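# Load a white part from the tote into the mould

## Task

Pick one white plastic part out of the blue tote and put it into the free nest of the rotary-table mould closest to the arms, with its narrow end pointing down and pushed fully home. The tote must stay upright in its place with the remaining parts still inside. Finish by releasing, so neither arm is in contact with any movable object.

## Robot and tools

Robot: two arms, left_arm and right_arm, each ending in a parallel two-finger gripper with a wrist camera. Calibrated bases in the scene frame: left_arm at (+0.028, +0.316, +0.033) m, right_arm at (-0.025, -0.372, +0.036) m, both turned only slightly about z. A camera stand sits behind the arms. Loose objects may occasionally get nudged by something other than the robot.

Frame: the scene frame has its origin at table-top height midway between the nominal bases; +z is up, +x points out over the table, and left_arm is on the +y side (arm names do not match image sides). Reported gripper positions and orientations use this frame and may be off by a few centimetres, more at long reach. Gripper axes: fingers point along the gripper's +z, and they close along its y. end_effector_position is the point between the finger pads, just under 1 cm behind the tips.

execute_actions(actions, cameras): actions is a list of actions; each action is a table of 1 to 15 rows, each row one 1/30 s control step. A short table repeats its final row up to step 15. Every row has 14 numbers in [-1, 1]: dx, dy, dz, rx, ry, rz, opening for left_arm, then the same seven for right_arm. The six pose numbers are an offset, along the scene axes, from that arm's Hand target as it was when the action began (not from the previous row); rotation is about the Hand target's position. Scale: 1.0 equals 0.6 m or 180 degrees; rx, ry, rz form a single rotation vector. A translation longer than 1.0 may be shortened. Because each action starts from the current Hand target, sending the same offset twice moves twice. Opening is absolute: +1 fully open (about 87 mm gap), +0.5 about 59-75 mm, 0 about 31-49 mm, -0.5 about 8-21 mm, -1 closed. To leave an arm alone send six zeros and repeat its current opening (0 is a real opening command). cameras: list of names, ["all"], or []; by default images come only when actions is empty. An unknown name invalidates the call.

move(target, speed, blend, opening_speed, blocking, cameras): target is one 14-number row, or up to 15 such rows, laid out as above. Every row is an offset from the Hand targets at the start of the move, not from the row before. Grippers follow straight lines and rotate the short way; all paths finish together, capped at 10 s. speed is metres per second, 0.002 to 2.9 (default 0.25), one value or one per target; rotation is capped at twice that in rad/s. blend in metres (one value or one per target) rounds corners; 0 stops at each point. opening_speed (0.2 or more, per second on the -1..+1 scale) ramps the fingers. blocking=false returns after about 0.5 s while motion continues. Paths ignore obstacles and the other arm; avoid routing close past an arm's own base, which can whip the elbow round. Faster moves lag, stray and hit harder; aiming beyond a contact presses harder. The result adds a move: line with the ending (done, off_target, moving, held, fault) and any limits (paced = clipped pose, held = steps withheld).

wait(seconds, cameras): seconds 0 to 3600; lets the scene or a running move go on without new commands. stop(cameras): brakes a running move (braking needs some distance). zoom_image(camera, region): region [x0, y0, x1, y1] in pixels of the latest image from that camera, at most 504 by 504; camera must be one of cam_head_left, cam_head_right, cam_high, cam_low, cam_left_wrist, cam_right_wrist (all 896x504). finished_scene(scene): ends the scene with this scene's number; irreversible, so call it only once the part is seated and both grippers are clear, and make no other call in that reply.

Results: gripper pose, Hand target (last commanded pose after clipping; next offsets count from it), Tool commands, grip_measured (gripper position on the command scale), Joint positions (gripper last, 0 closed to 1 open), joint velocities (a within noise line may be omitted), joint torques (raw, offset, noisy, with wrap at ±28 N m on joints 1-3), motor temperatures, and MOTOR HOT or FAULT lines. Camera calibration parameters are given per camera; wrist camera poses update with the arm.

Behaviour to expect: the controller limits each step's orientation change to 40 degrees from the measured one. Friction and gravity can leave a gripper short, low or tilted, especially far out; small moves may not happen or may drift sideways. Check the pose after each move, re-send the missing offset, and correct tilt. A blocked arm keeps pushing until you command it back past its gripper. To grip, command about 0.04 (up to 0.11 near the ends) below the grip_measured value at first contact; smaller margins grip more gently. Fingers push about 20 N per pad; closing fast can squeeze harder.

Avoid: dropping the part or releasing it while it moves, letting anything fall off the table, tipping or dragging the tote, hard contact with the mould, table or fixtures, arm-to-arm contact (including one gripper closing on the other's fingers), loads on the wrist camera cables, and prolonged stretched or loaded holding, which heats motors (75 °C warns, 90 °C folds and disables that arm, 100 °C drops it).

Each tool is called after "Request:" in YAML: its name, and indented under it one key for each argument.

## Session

Request:
execute_actions:
  actions: []

Request:
zoom_image:
  camera: "cam_head_right"
  region: [380, 220, 560, 350]

Scene clock: 0.00 s.
left_arm: end_effector_position=(+0.4068, +0.3032, +0.1316) grip_measured=+1.000 end_effector_quat_wxyz=(+0.679, +0.002, +0.734, +0.009) | right_arm: end_effector_position=(+0.3486, -0.4059, +0.1202) grip_measured=+1.000 end_effector_quat_wxyz=(+0.669, +0.086, +0.737, -0.046)
Joint positions: left_arm=[-0.062 1.517 0.241 1.197 -0.085 0.008 1] | right_arm=[0.001 1.579 0.217 1.26 0.161 0.064 1]
Joint velocities: within noise
Joint torques (N m): no reading
Motor temperatures (°C): left_arm=[29 29 33 28 27 29 28] | right_arm=[29 33 33 28 27 28 31]
Heat: left arm: 33 °C; right arm: 33 °C.
Hand target: left_arm +0.4085, +0.3030, +0.1358; +0.683, +0.001, +0.730, +0.008 | right_arm +0.3518, -0.4059, +0.1284; +0.679, +0.087, +0.728, -0.045
Tool commands: left_gripper/opening=+1.0 right_gripper/opening=+1.0
camera_calibration:
cam_left_wrist: T_world_to_cam=[[0.00231, -0.99997, -0.0077, 0.29992], [-0.81868, 0.00253, -0.57424, 0.42953], [0.57424, 0.00763, -0.81865, 0.01036]] pos_world=[0.34501, 0.29875, 0.25744]
cam_right_wrist: T_world_to_cam=[[-0.20142, -0.97871, -0.03953, -0.3263], [-0.79183, 0.18645, -0.58158, 0.44698], [0.57657, -0.08584, -0.81253, 0.00712]] pos_world=[0.2841, -0.40208, 0.25284]

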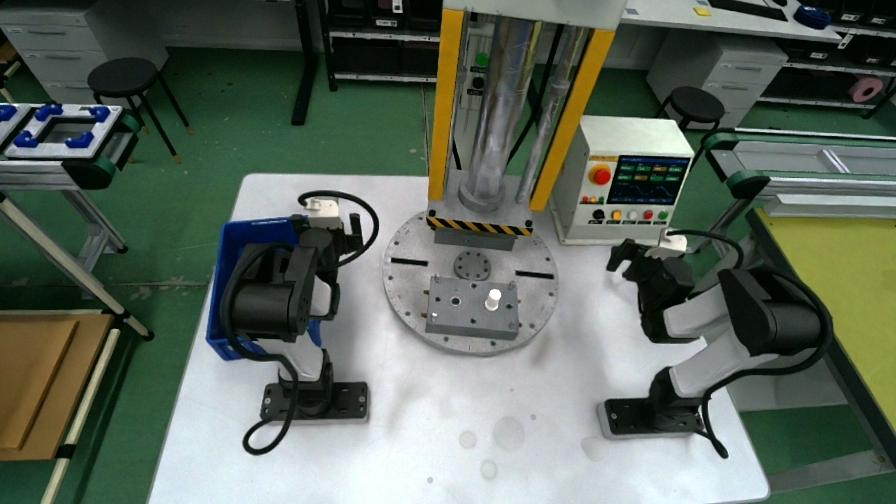

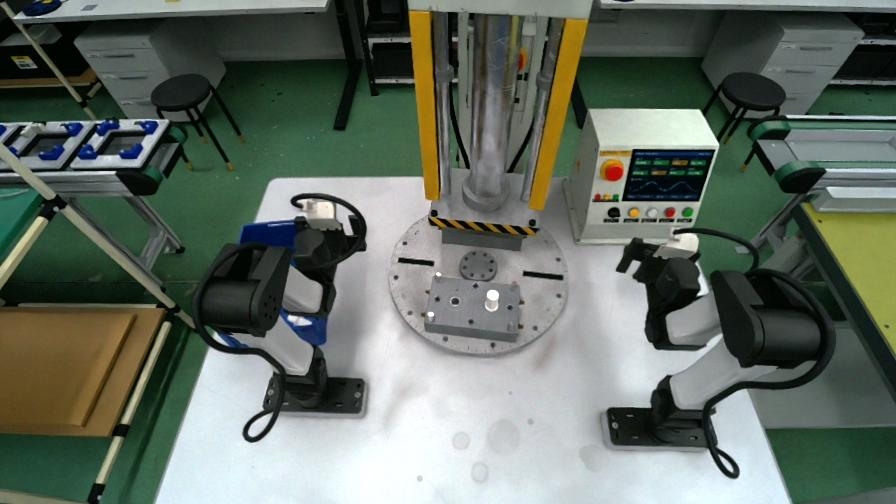

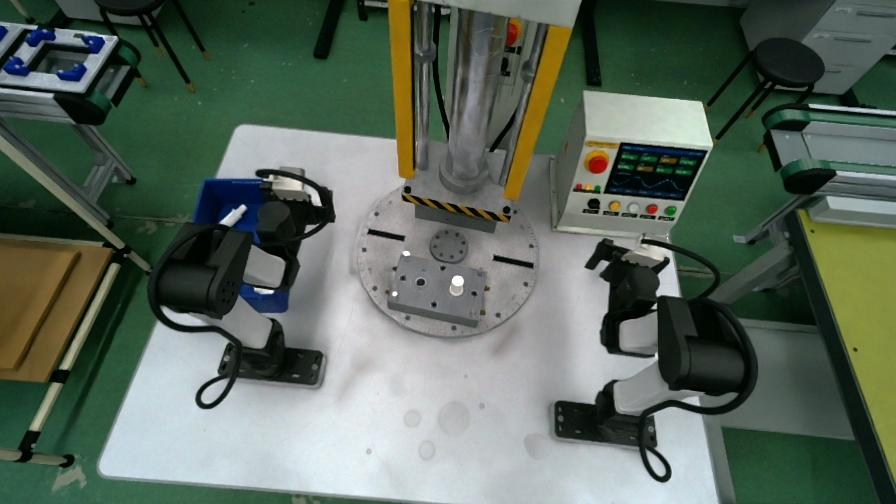

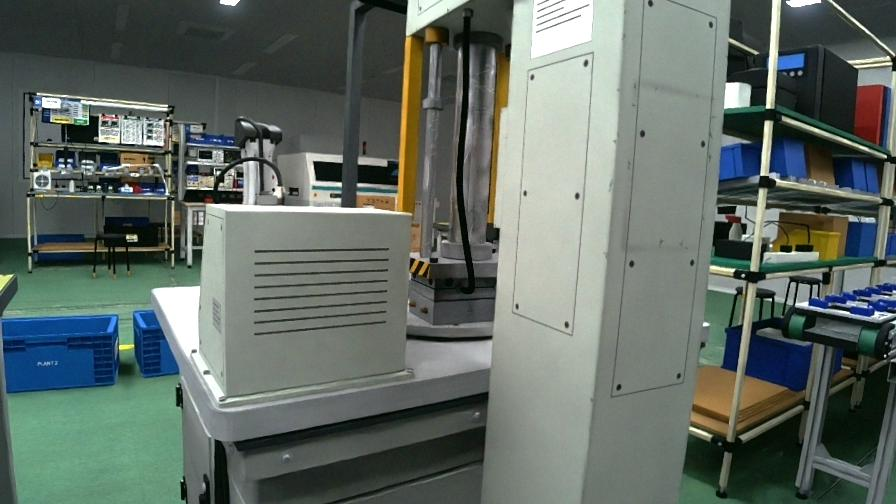

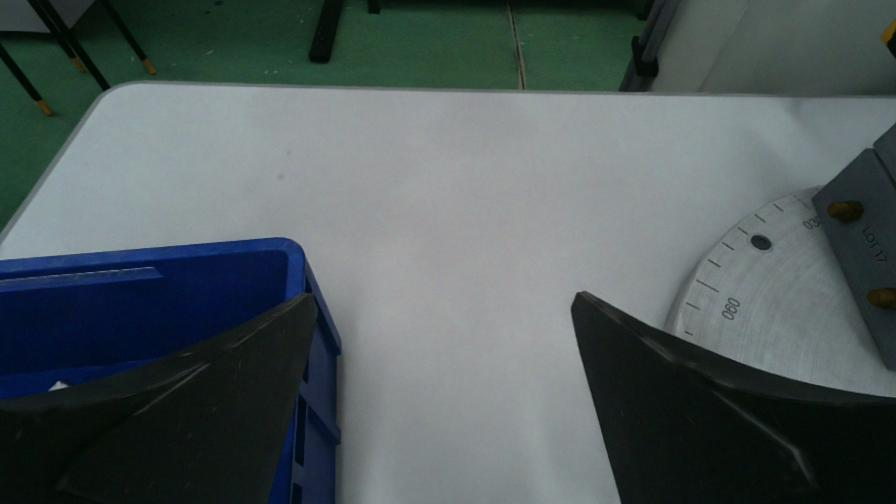

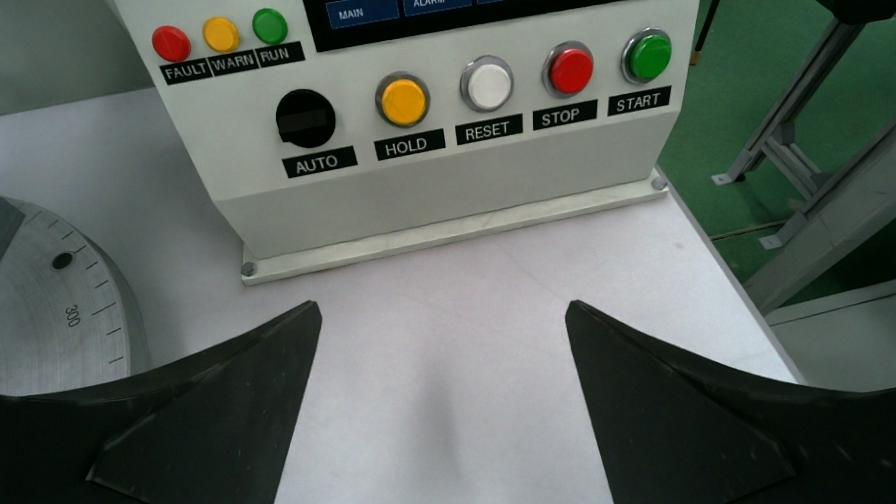

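Scaled by 2.800 from the camera's image (finer frame: 1280x720).

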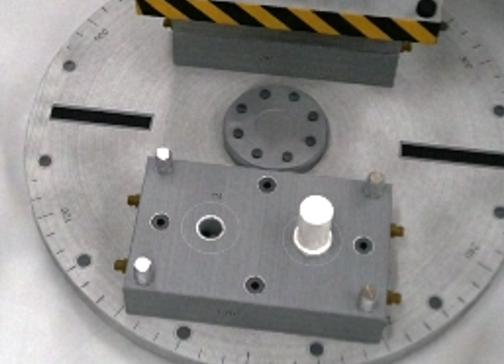

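Request:
move:
  target: [-0.28,0.1005,0.3678,0.0616,0.1213,0.0969,1,0,0,0,0,0,0,1]
  cameras: ["cam_left_wrist"]

Request:
zoom_image:
  camera: "cam_left_wrist"
  region: [310, 90, 600, 450]

Scene clock: 10.87 s.
left_arm: end_effector_position=(+0.2405, +0.3634, +0.3508) grip_measured=+1.000 end_effector_quat_wxyz=(+0.518, -0.035, +0.834, +0.186) | right_arm: end_effector_position=(+0.3486, -0.4059, +0.1202) grip_measured=+1.000 end_effector_quat_wxyz=(+0.669, +0.086, +0.737, -0.046)
Joint positions: left_arm=[-0.215 0.755 1.223 -0.951 -0.557 0.031 1] | right_arm=[0.001 1.579 0.217 1.26 0.161 0.064 1]
Joint torques (N m): left_arm=[1.43 1.13 9.35 1.66 0.04 -0.11] | right_arm=[-0.4 -4.34 4.55 2.26 0.06 0.01]
Heat: left arm: 34 °C; right arm: 34 °C.
Hand target: left_arm +0.2405, +0.3633, +0.3564; +0.521, -0.042, +0.833, +0.180 | right_arm +0.3518, -0.4059, +0.1284; +0.679, +0.087, +0.728, -0.045
Off the commanded pose: left_arm 0.006 m, 1 deg | right_arm 0.009 m, 2 deg.
move: done
cam_left_wrist: T_world_to_cam=[[0.24712, -0.9321, -0.2648, 0.3688], [-0.95042, -0.17993, -0.25362, 0.40471], [0.18876, 0.31434, -0.93035, 0.30525]] pos_world=[0.23589, 0.32062, 0.48429]

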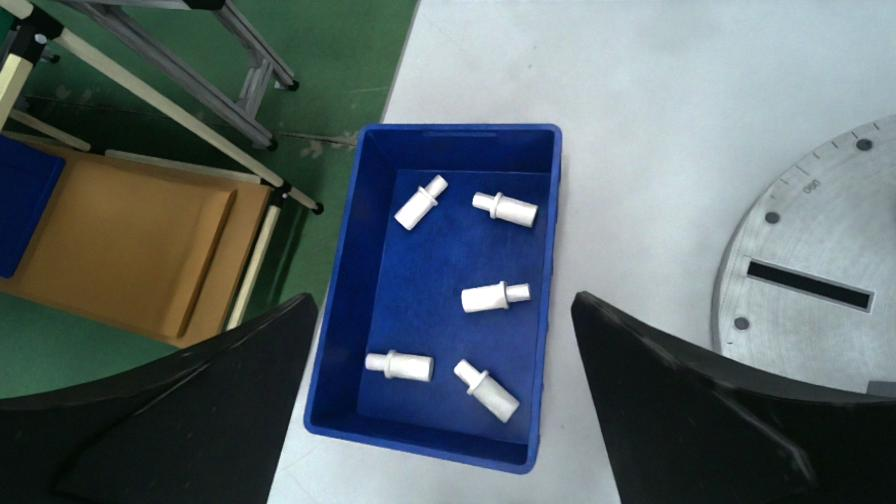

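Scaled by 1.400 from the camera's image (finer frame: 1280x720).

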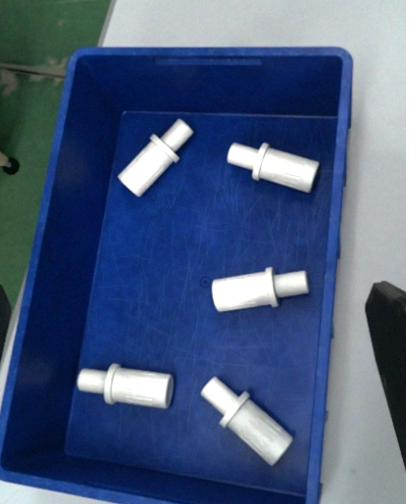

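Request:
move:
  target: [0.0758,0.0962,-0.3773,-0.2419,0.0231,0.5289,1,0,0,0,0,0,0,1]
  cameras: ["cam_left_wrist"]

Scene clock: 41.50 s.
left_arm: end_effector_position=(+0.2827, +0.4184, +0.1288) grip_measured=+1.000 end_effector_quat_wxyz=(-0.151, +0.785, -0.563, -0.211) | right_arm: end_effector_position=(+0.3486, -0.4059, +0.1202) grip_measured=+1.000 end_effector_quat_wxyz=(+0.669, +0.086, +0.737, -0.046)
Joint positions: left_arm=[0.205 1.62 1.243 -1.272 -0.52 -1.725 1] | right_arm=[0.001 1.579 0.217 1.26 0.161 0.064 1]
Joint torques (N m): left_arm=[1.39 -4.26 9.4 -0.02 -0.21 -0.12] | right_arm=[-0.32 -4.48 4.6 2.25 0.05 -0.03]
Motor temperatures (°C): left_arm=[29 30 38 32 27 29 28] | right_arm=[29 34 36 34 27 28 31]
Heat: left arm: 38 °C; right arm: 36 °C.
Hand target: left_arm +0.2861, +0.4210, +0.1300; -0.148, +0.791, -0.554, -0.212 | right_arm +0.3518, -0.4059, +0.1284; +0.679, +0.087, +0.728, -0.045
Off the commanded pose: left_arm 0.004 m, 1 deg | right_arm 0.009 m, 2 deg.
move: done
cam_left_wrist: T_world_to_cam=[[0.94654, 0.32245, 0.00883, -0.407], [0.2994, -0.8884, 0.348, 0.264], [0.12006, -0.32675, -0.93745, 0.36206]] pos_world=[0.26274, 0.48408, 0.25114]

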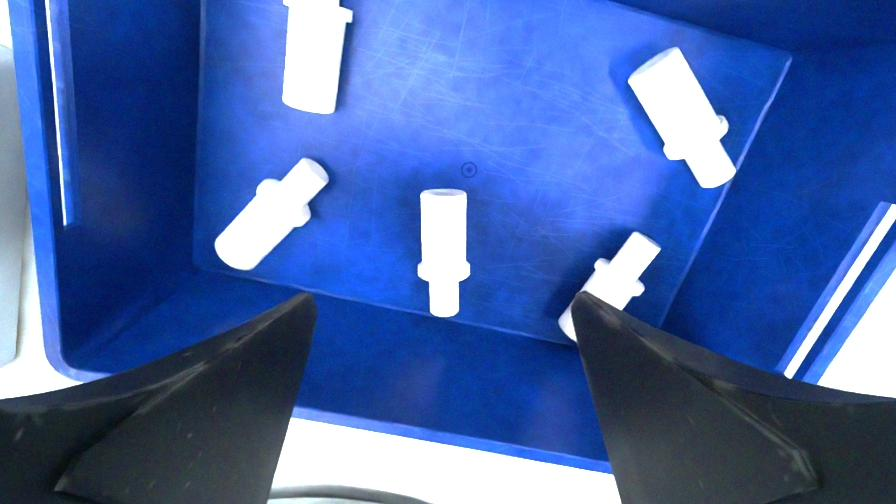

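Request:
move:
  target:
    - [0.0023,-0.0092,-0.198,0,0,0,1,0,0,0,0,0,0,1]
    - [0.0023,-0.0092,-0.198,0,0,0,-0.75,0,0,0,0,0,0,1]
  speed: 0.13
  opening_speed: 1.2
  cameras: ["cam_left_wrist"]

Scene clock: 69.80 s.
left_arm: end_effector_position=(+0.2904, +0.4182, +0.0188) grip_measured=-0.186 end_effector_quat_wxyz=(-0.153, +0.792, -0.554, -0.206) | right_arm: end_effector_position=(+0.3486, -0.4059, +0.1202) grip_measured=+1.000 end_effector_quat_wxyz=(+0.669, +0.086, +0.737, -0.046)
Joint positions: left_arm=[0.202 1.79 0.97 -0.826 -0.515 -1.75 0.407] | right_arm=[0.001 1.579 0.217 1.26 0.161 0.064 1]
Joint torques (N m): left_arm=[0.06 -4.75 4.89 0.2 -0.28 -0.11] | right_arm=[-0.31 -4.51 4.59 2.24 0.08 0.02]
Heat: left arm: 38 °C; right arm: 36 °C.
Hand target: left_arm +0.2875, +0.4156, +0.0112; -0.148, +0.791, -0.554, -0.212 | right_arm +0.3518, -0.4059, +0.1284; +0.679, +0.087, +0.728, -0.045
Off the commanded pose: left_arm 0.009 m, 1 deg | right_arm 0.009 m, 2 deg.
move: done
cam_left_wrist: T_world_to_cam=[[0.94006, 0.34015, 0.02413, -0.41909], [0.31031, -0.88262, 0.35311, 0.29407], [0.14141, -0.32446, -0.93527, 0.25081]] pos_world=[0.26725, 0.48349, 0.14084]

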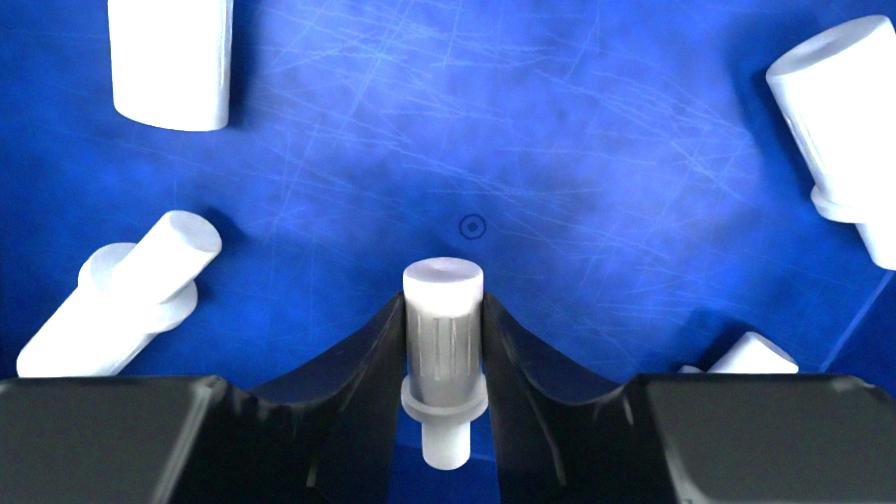

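Request:
move:
  target:
    - [0.0023,0.02,0.1,0,0,0,-0.75,0,0,0,0,0,0,1]
    - [-0.0025,0.0773,0.1,0,0,-0.5,-0.75,0,0,0,0,0,0,1]
    - [-0.0025,0.0773,0.003,0,0,-0.5,-0.75,0,0,0,0,0,0,1]
    - [-0.0025,0.0773,0.003,0,0,-0.5,0.3,0,0,0,0,0,0,1]
    - [-0.0025,0.0773,0.12,0,0,-0.5,0.3,0,0,0,0,0,0,1]
    - [0.01,0.084,0.16,-0.1675,0.0781,-0.4875,0.3,0,0,0,0,0,0,1]
  speed: [0.15,0.3,0.1,0.1,0.15,0.25]
  blend: [0.02,0.01,0,0,0.02,0]
  opening_speed: 1
  cameras: ["cam_left_wrist"]

Scene clock: 93.37 s.
left_arm: end_effector_position=(+0.2890, +0.4643, +0.1076) grip_measured=+0.300 end_effector_quat_wxyz=(+0.004, -0.173, +0.985, -0.005) | right_arm: end_effector_position=(+0.3486, -0.4059, +0.1202) grip_measured=+1.000 end_effector_quat_wxyz=(+0.669, +0.086, +0.737, -0.046)
Joint positions: left_arm=[0.514 1.846 1.436 -1.155 0.013 0.154 0.65] | right_arm=[0.001 1.579 0.217 1.26 0.161 0.064 1]
Joint torques (N m): left_arm=[0.03 -5.87 9.66 0.24 0 -0.07] | right_arm=[-0.46 -4.46 4.59 2.23 0.1 0.03]
Heat: left arm: 38 °C; right arm: 37 °C.
Hand target: left_arm +0.2935, +0.4660, +0.1073; +0.000, -0.173, +0.985, +0.000 | right_arm +0.3518, -0.4059, +0.1284; +0.679, +0.087, +0.728, -0.045
Off the commanded pose: left_arm 0.005 m, 1 deg | right_arm 0.009 m, 2 deg.
move: done
cam_left_wrist: T_world_to_cam=[[0.34669, -0.93777, 0.01971, 0.32971], [-0.6074, -0.20844, 0.76656, 0.21158], [-0.71475, -0.27773, -0.64187, 0.54318]] pos_world=[0.40244, 0.50416, 0.17997]

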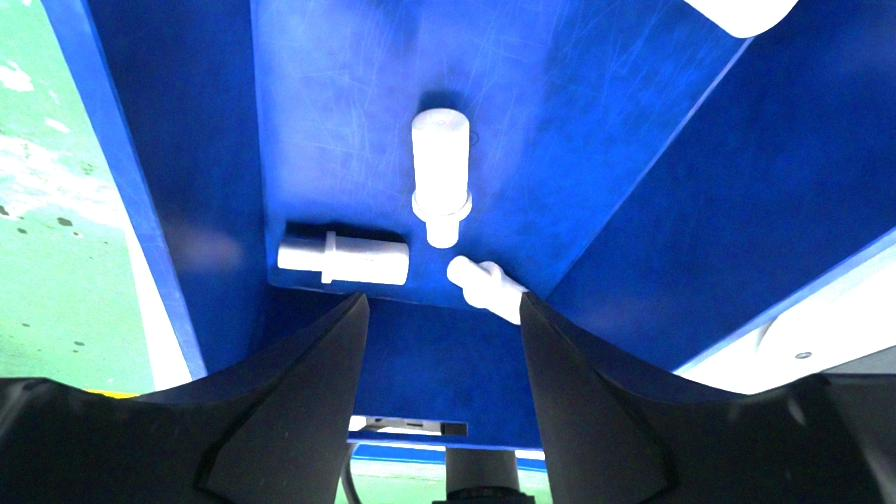

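Request:
move:
  target:
    - [-0.015,-0.0133,-0.171,0,0,0,0.3,0,0,0,0,0,0,1]
    - [-0.015,-0.0133,-0.171,0,0,0,-0.75,0,0,0,0,0,0,1]
  speed: 0.12
  opening_speed: 1
  cameras: ["cam_left_wrist"]

Scene clock: 108.87 s.
left_arm: end_effector_position=(+0.2817, +0.4574, +0.0144) grip_measured=-0.185 end_effector_quat_wxyz=(-0.001, -0.173, +0.985, -0.006) | right_arm: end_effector_position=(+0.3486, -0.4059, +0.1202) grip_measured=+1.000 end_effector_quat_wxyz=(+0.669, +0.086, +0.737, -0.046)
Joint positions: left_arm=[0.506 1.944 1.17 -0.803 0.011 0.146 0.408] | right_arm=[0.001 1.579 0.217 1.26 0.161 0.064 1]
Joint torques (N m): left_arm=[0.01 -5.97 5.34 0.71 0.01 -0.07] | right_arm=[-0.39 -4.42 4.57 2.25 0.05 0]
Heat: left arm: 40 °C; right arm: 37 °C.
Hand target: left_arm +0.2845, +0.4579, +0.0046; +0.000, -0.173, +0.985, +0.000 | right_arm +0.3518, -0.4059, +0.1284; +0.679, +0.087, +0.728, -0.045
Off the commanded pose: left_arm 0.010 m, 1 deg | right_arm 0.009 m, 2 deg.
move: done
cam_left_wrist: T_world_to_cam=[[0.34654, -0.93783, 0.01967, 0.32777], [-0.59961, -0.20534, 0.7735, 0.27343], [-0.72137, -0.27984, -0.63349, 0.47885]] pos_world=[0.3958, 0.49754, 0.08541]

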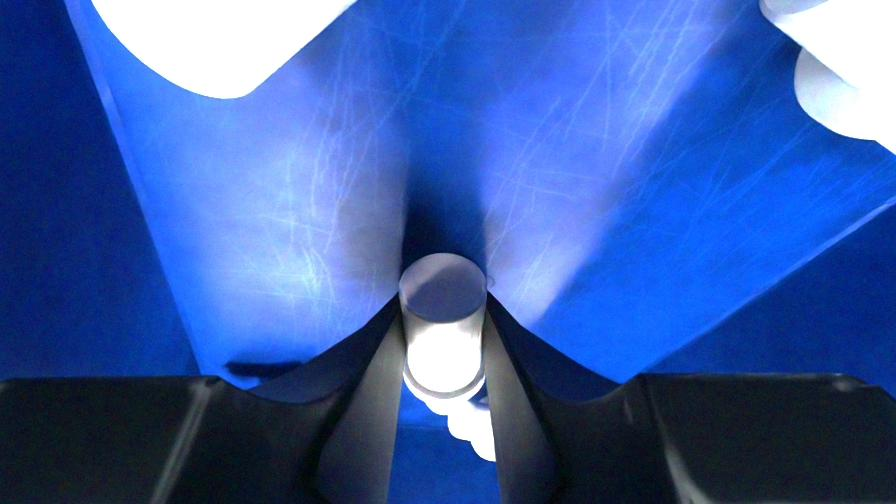

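Request:
move:
  target:
    - [0,0,0.32,0,0,0,-0.75,0,0,0,0,0,0,1]
    - [-0.024,-0.513,0.3757,-0.4113,-0.4507,-0.5404,-0.75,0,0,0,0,0,0,1]
    - [-0.0842,-0.7408,0.2507,-0.4113,-0.4507,-0.5404,-0.75,0,0,0,0,0,0,1]
  speed: [0.2,0.35,0.2]
  blend: [0.03,0.03,0]
  cameras: ["cam_left_wrist","cam_head_left","cam_head_right"]

Request:
zoom_image:
  camera: "cam_head_left"
  region: [440, 265, 490, 315]

Request:
zoom_image:
  camera: "cam_head_right"
  region: [440, 265, 490, 315]

Request:
zoom_image:
  camera: "cam_left_wrist"
  region: [370, 250, 520, 480]

Scene clock: 136.73 s.
left_arm: end_effector_position=(+0.2367, +0.0174, +0.1411) grip_measured=-0.184 end_effector_quat_wxyz=(+0.364, +0.620, +0.373, -0.587) | right_arm: end_effector_position=(+0.3486, -0.4059, +0.1202) grip_measured=+1.000 end_effector_quat_wxyz=(+0.669, +0.086, +0.737, -0.046)
Joint positions: left_arm=[-0.452 1.954 1.184 -0.998 1.523 1.782 0.408] | right_arm=[0.001 1.579 0.217 1.26 0.161 0.064 1]
Joint torques (N m): left_arm=[0.01 -10.26 4.96 0.14 1.05 0.04] | right_arm=[-0.35 -4.46 4.7 2.24 0.04 -0.01]
Heat: left arm: 38 °C; right arm: 38 °C.
Hand target: left_arm +0.2339, +0.0135, +0.1549; +0.438, +0.576, +0.392, -0.568 | right_arm +0.3518, -0.4059, +0.1284; +0.679, +0.087, +0.728, -0.045
Off the commanded pose: left_arm 0.015 m, 10 deg | right_arm 0.009 m, 2 deg.
joint sent to its limit (left arm) — joint 5 (wrist yaw), upper limit. The joint targets are off in orientation, not in position.
move: off_target (left_arm)
cam_left_wrist: T_world_to_cam=[[-0.88606, 0.46353, -0.0065, 0.19916], [0.37418, 0.70685, -0.6003, 0.00556], [-0.27366, -0.53433, -0.79975, 0.32542]] pos_world=[0.26344, 0.07764, 0.26488]
Images, in order (width x height): cam_head_left 896x504, cam_head_right 896x504, cam_left_wrist 896x504.

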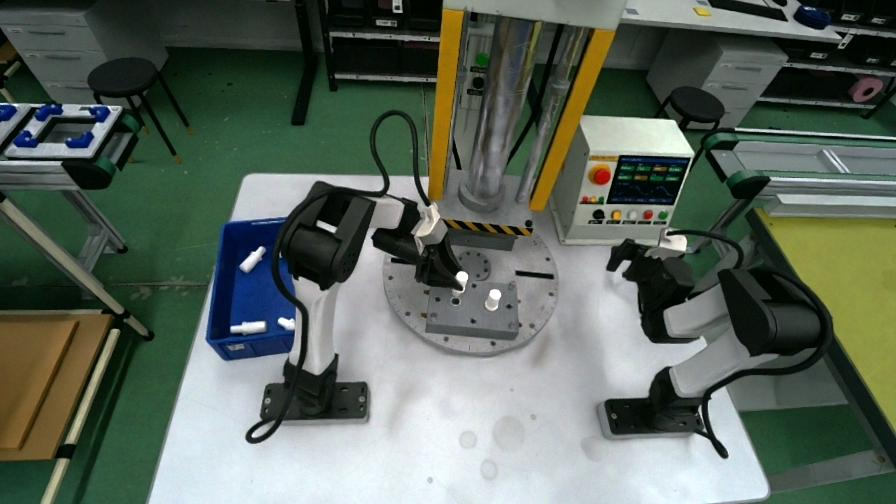

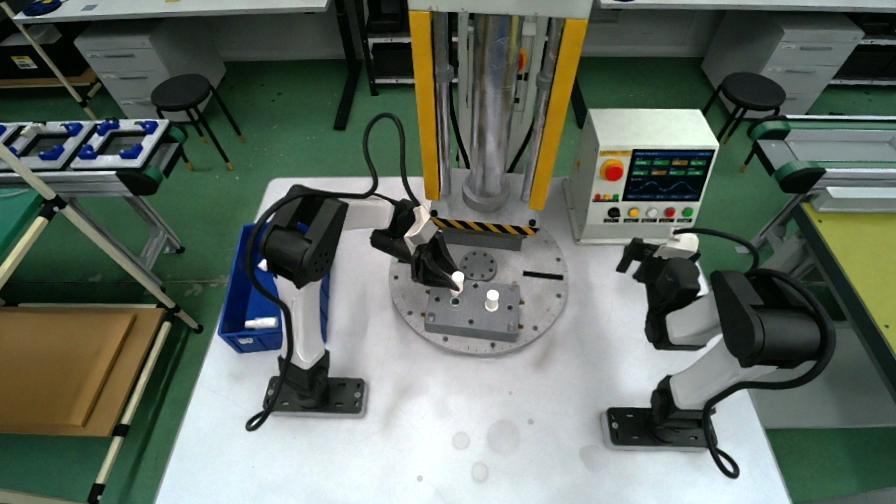

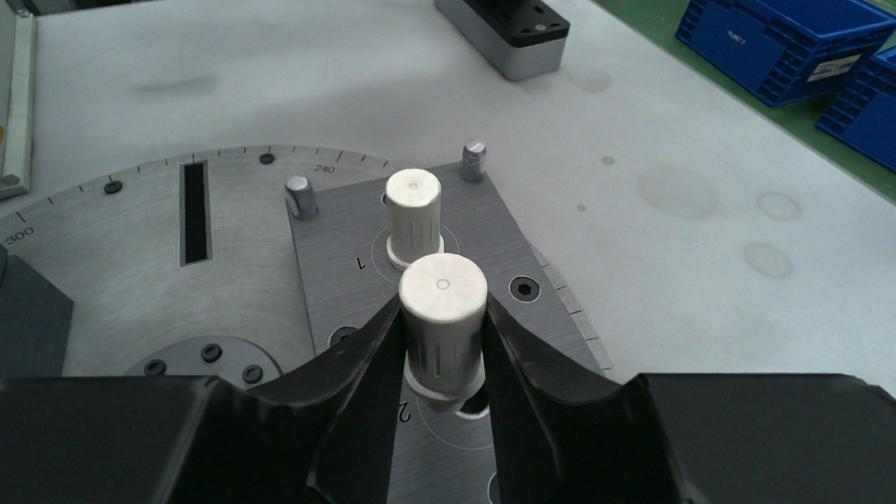

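Scaled by 10.080 from the camera's image (finer frame: 1280x720).

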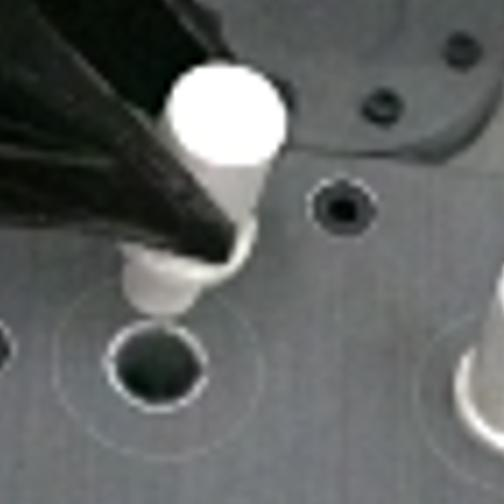

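Scaled by 10.080 from the camera's image (finer frame: 1280x720).

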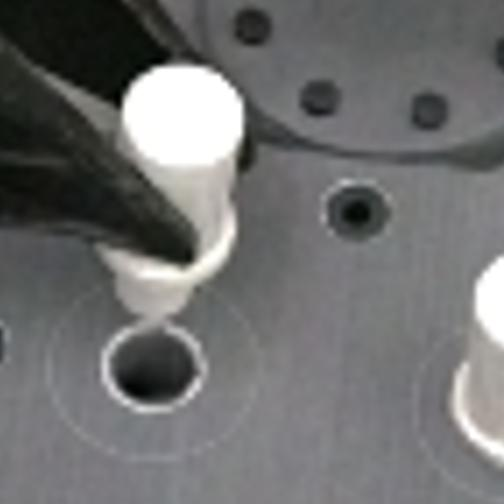

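Scaled by 2.191 from the camera's image (finer frame: 1280x720).

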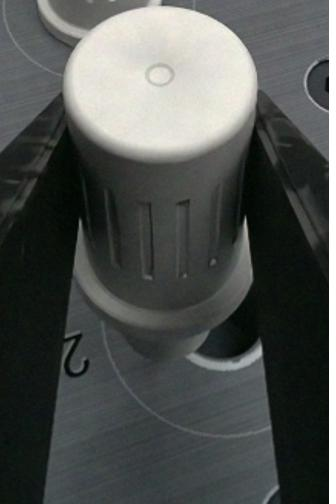

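Request:
move:
  target:
    - [0,0.01,0.12,0.0059,0.009,0.0641,-0.75,0,0,0,0,0,0,1]
    - [0.0268,0.1608,0.1417,0.0118,0.0181,0.1282,-0.75,0,0,0,0,0,0,1]
  speed: 0.2
  blend: [0.02,0]

Scene clock: 156.13 s.
left_arm: end_effector_position=(+0.2511, +0.1096, +0.2328) grip_measured=-0.184 end_effector_quat_wxyz=(+0.446, +0.532, +0.487, -0.530) | right_arm: end_effector_position=(+0.3486, -0.4059, +0.1202) grip_measured=+1.000 end_effector_quat_wxyz=(+0.669, +0.086, +0.737, -0.046)
Joint positions: left_arm=[-0.127 1.449 0.992 -0.897 1.53 1.313 0.408] | right_arm=[0.001 1.579 0.217 1.26 0.161 0.064 1]
Joint torques (N m): left_arm=[1.39 -6.46 6.13 0.72 0.97 0.07] | right_arm=[-0.36 -4.38 4.49 2.24 0.06 0.01]
Motor temperatures (°C): left_arm=[29 38 38 29 28 29 29] | right_arm=[29 35 37 39 27 28 31]
Heat: left arm: 38 °C; right arm: 39 °C.
Hand target: left_arm +0.2500, +0.1100, +0.2400; +0.521, +0.478, +0.522, -0.477 | right_arm +0.3518, -0.4059, +0.1284; +0.679, +0.087, +0.728, -0.045
Off the commanded pose: left_arm 0.007 m, 13 deg | right_arm 0.009 m, 2 deg.
joint sent to its limit (left arm) — joint 5 (wrist yaw), upper limit. The joint targets are off in orientation, not in position.
move: off_target (left_arm)

Request:
move:
  target: [0.183,0.067,0.017,0,0,0.194,-0.75,0,0,0,0,0,0,1]
  speed: 0.3

Scene clock: 165.83 s.
left_arm: end_effector_position=(+0.3598, +0.1511, +0.2497) grip_measured=-0.184 end_effector_quat_wxyz=(+0.633, +0.301, +0.645, -0.303) | right_arm: end_effector_position=(+0.3486, -0.4059, +0.1202) grip_measured=+1.000 end_effector_quat_wxyz=(+0.669, +0.086, +0.737, -0.046)
Joint positions: left_arm=[-0.122 1.162 0.543 0.599 0.748 0.002 0.408] | right_arm=[0.001 1.579 0.217 1.26 0.161 0.064 1]
Joint torques (N m): left_arm=[-0.01 -3.28 7.05 1.89 -0.07 -0.01] | right_arm=[-0.31 -4.34 4.64 2.24 0.08 0.03]
Heat: left arm: 38 °C; right arm: 39 °C.
Hand target: left_arm +0.3598, +0.1501, +0.2501; +0.640, +0.299, +0.642, -0.299 | right_arm +0.3518, -0.4059, +0.1284; +0.679, +0.087, +0.728, -0.045
Off the commanded pose: left_arm 0.001 m, 1 deg | right_arm 0.009 m, 2 deg.
move: done

Request:
move:
  target: [-0.2097,-0.2293,-0.1535,-0.0049,-0.0217,-0.2832,-0.75,0,0,0,0,0,0,1]
  speed: 0.2
  cameras: ["cam_left_wrist","cam_head_left","cam_head_right"]

Request:
zoom_image:
  camera: "cam_head_left"
  region: [440, 265, 490, 315]

Request:
zoom_image:
  camera: "cam_head_right"
  region: [440, 265, 490, 315]

Request:
zoom_image:
  camera: "cam_left_wrist"
  region: [370, 250, 520, 480]

Scene clock: 183.17 s.
left_arm: end_effector_position=(+0.2315, +0.0177, +0.1505) grip_measured=-0.184 end_effector_quat_wxyz=(+0.457, +0.541, +0.453, -0.541) | right_arm: end_effector_position=(+0.3486, -0.4059, +0.1202) grip_measured=+1.000 end_effector_quat_wxyz=(+0.669, +0.086, +0.737, -0.046)
Joint positions: left_arm=[-0.48 1.728 0.46 1.278 1.252 -0.006 0.408] | right_arm=[0.001 1.579 0.217 1.26 0.161 0.064 1]
Joint torques (N m): left_arm=[0.06 -3.99 7.28 1.95 0.21 0] | right_arm=[-0.35 -4.42 4.56 2.21 0.06 0.03]
Heat: left arm: 39 °C; right arm: 40 °C.
Hand target: left_arm +0.2340, +0.0125, +0.1581; +0.472, +0.551, +0.427, -0.540 | right_arm +0.3518, -0.4059, +0.1284; +0.679, +0.087, +0.728, -0.045
Off the commanded pose: left_arm 0.009 m, 4 deg | right_arm 0.009 m, 2 deg.
move: off_target (left_arm)
cam_left_wrist: T_world_to_cam=[[-0.98368, 0.17993, 0.00262, 0.22074], [0.13672, 0.75674, -0.63926, 0.07298], [-0.117, -0.62847, -0.76899, 0.2925]] pos_world=[0.24139, 0.08889, 0.271]
Images, in order (width x height): cam_head_left 896x504, cam_head_right 896x504, cam_left_wrist 896x504.

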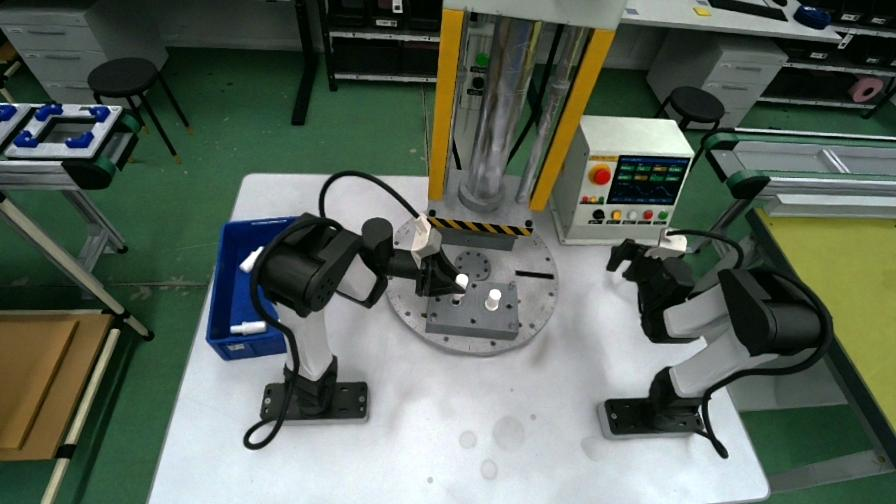

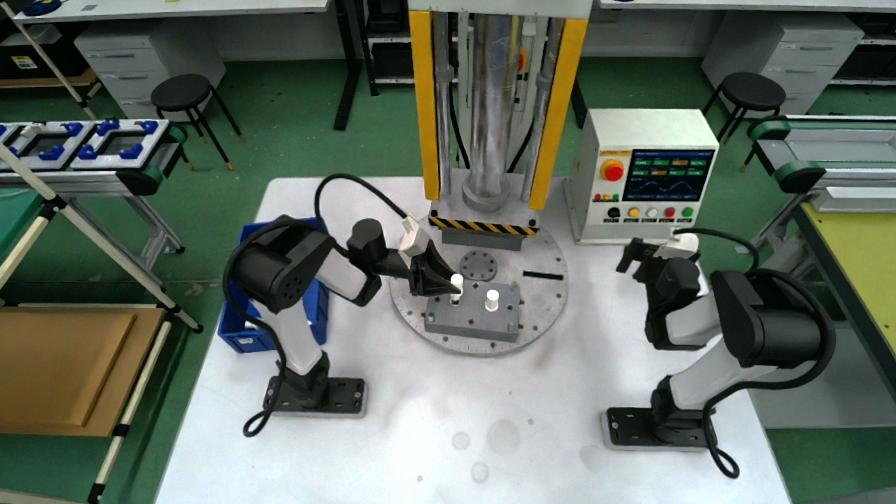

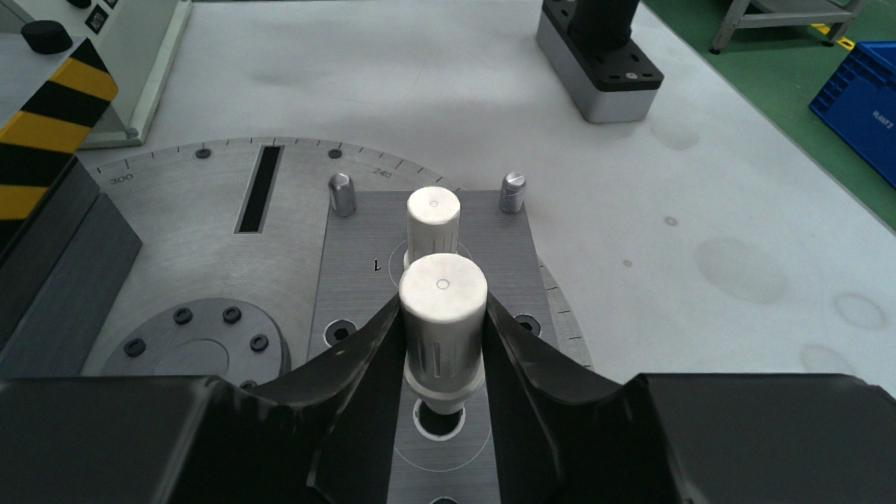

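Scaled by 10.080 from the camera's image (finer frame: 1280x720).

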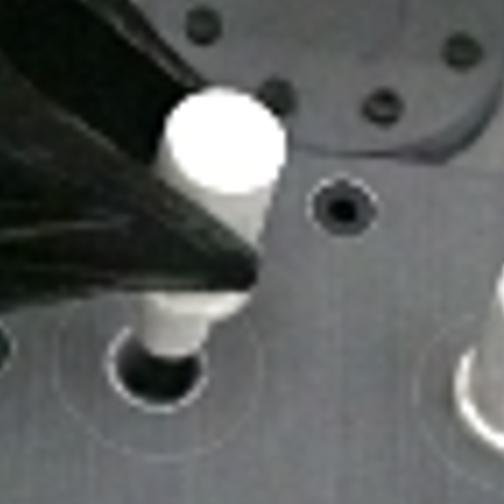

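Scaled by 10.080 from the camera's image (finer frame: 1280x720).

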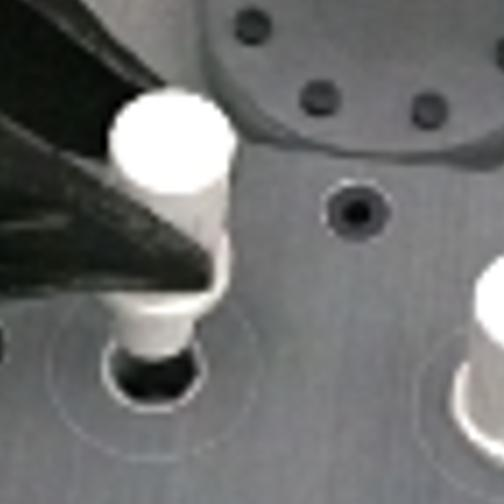

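Scaled by 2.191 from the camera's image (finer frame: 1280x720).

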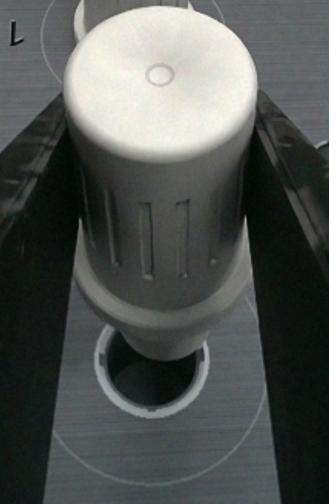

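Request:
move:
  target: [0.0133,0.0065,-0.0318,0,0,0,-0.75,0,0,0,0,0,0,1]
  speed: 0.1
  cameras: ["cam_left_wrist","cam_head_left","cam_head_right"]

Request:
zoom_image:
  camera: "cam_head_left"
  region: [440, 265, 490, 315]

Request:
zoom_image:
  camera: "cam_head_right"
  region: [440, 265, 490, 315]

Request:
zoom_image:
  camera: "cam_left_wrist"
  region: [370, 250, 520, 480]

Scene clock: 211.17 s.
left_arm: end_effector_position=(+0.2340, +0.0184, +0.1309) grip_measured=-0.184 end_effector_quat_wxyz=(+0.448, +0.544, +0.453, -0.546) | right_arm: end_effector_position=(+0.3486, -0.4059, +0.1202) grip_measured=+1.000 end_effector_quat_wxyz=(+0.669, +0.086, +0.737, -0.046)
Joint positions: left_arm=[-0.47 1.833 0.465 1.363 1.277 -0.002 0.408] | right_arm=[0.001 1.579 0.217 1.26 0.161 0.064 1]
Joint torques (N m): left_arm=[1.4 -4.31 6.83 2.05 0.22 0] | right_arm=[-0.39 -4.49 4.68 2.24 0.05 0.02]
Motor temperatures (°C): left_arm=[29 33 39 33 28 29 29] | right_arm=[29 35 37 40 27 28 31]
Heat: left arm: 39 °C; right arm: 40 °C.
Hand target: left_arm +0.2421, +0.0164, +0.1390; +0.472, +0.551, +0.427, -0.540 | right_arm +0.3518, -0.4059, +0.1284; +0.679, +0.087, +0.728, -0.045
Off the commanded pose: left_arm 0.012 m, 4 deg | right_arm 0.009 m, 2 deg.
move: off_target (left_arm)
cam_left_wrist: T_world_to_cam=[[-0.98067, 0.19523, 0.01331, 0.22077], [0.14242, 0.75872, -0.63566, 0.05768], [-0.1342, -0.62147, -0.77186, 0.28238]] pos_world=[0.24618, 0.08863, 0.25168]
Images, in order (width x height): cam_head_left 896x504, cam_head_right 896x504, cam_left_wrist 896x504.

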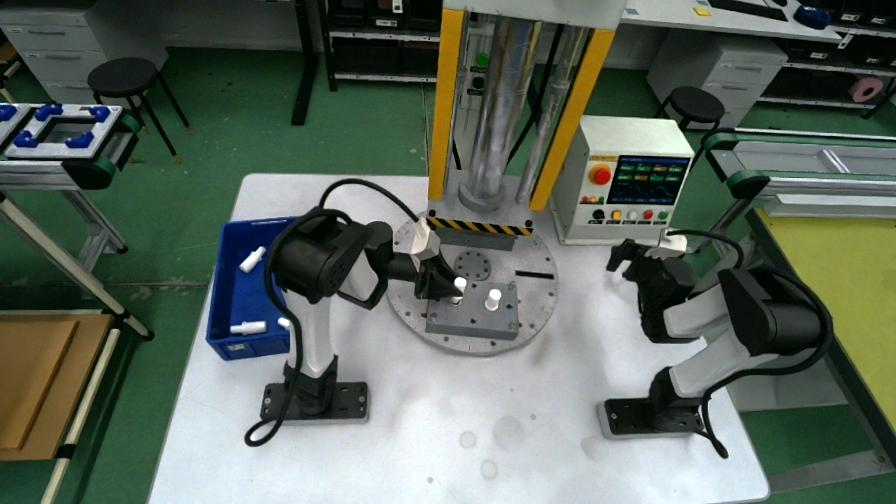

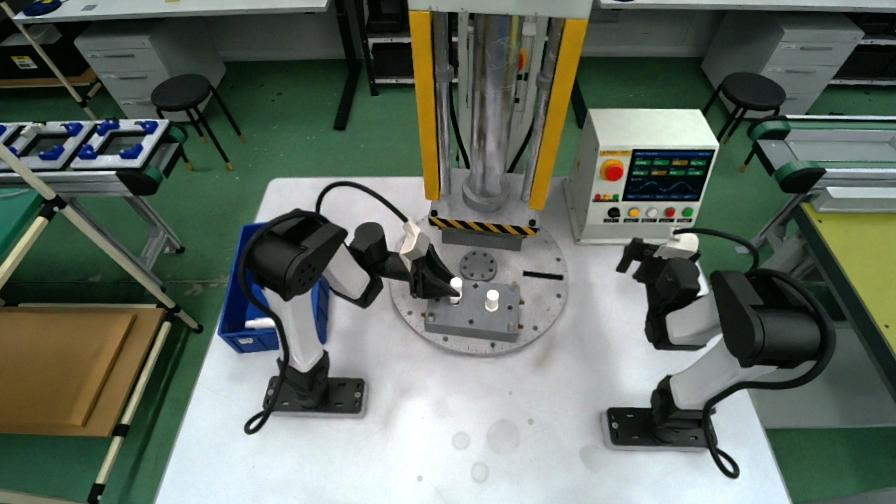

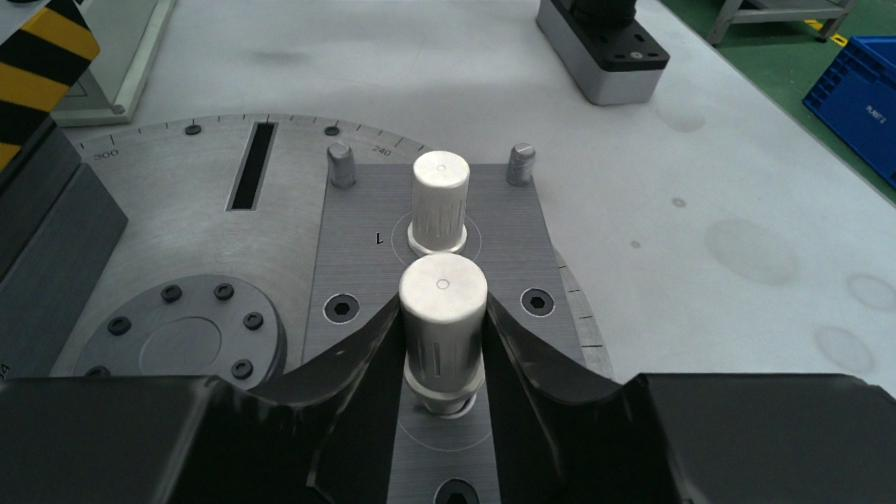

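Scaled by 10.080 from the camera's image (finer frame: 1280x720).

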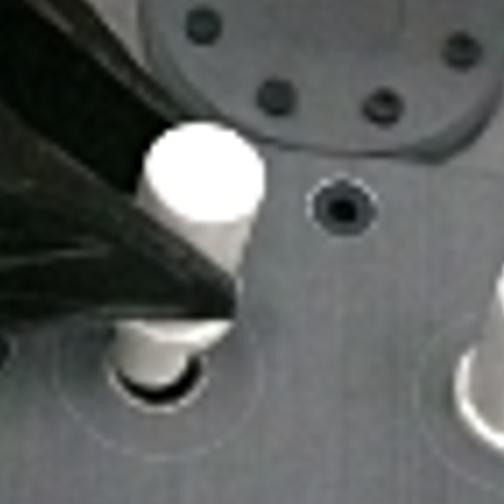

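Scaled by 10.080 from the camera's image (finer frame: 1280x720).

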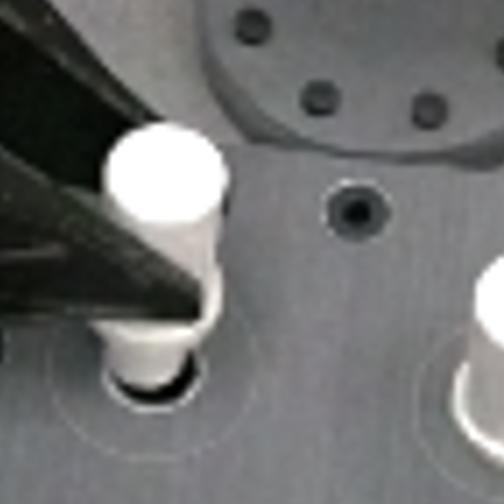

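Scaled by 2.191 from the camera's image (finer frame: 1280x720).

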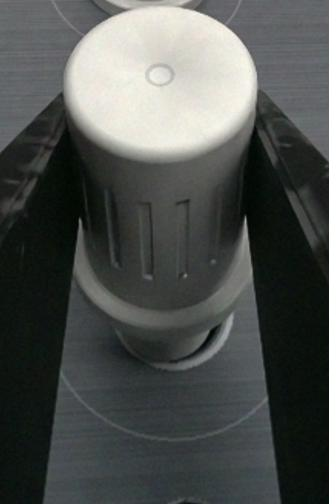

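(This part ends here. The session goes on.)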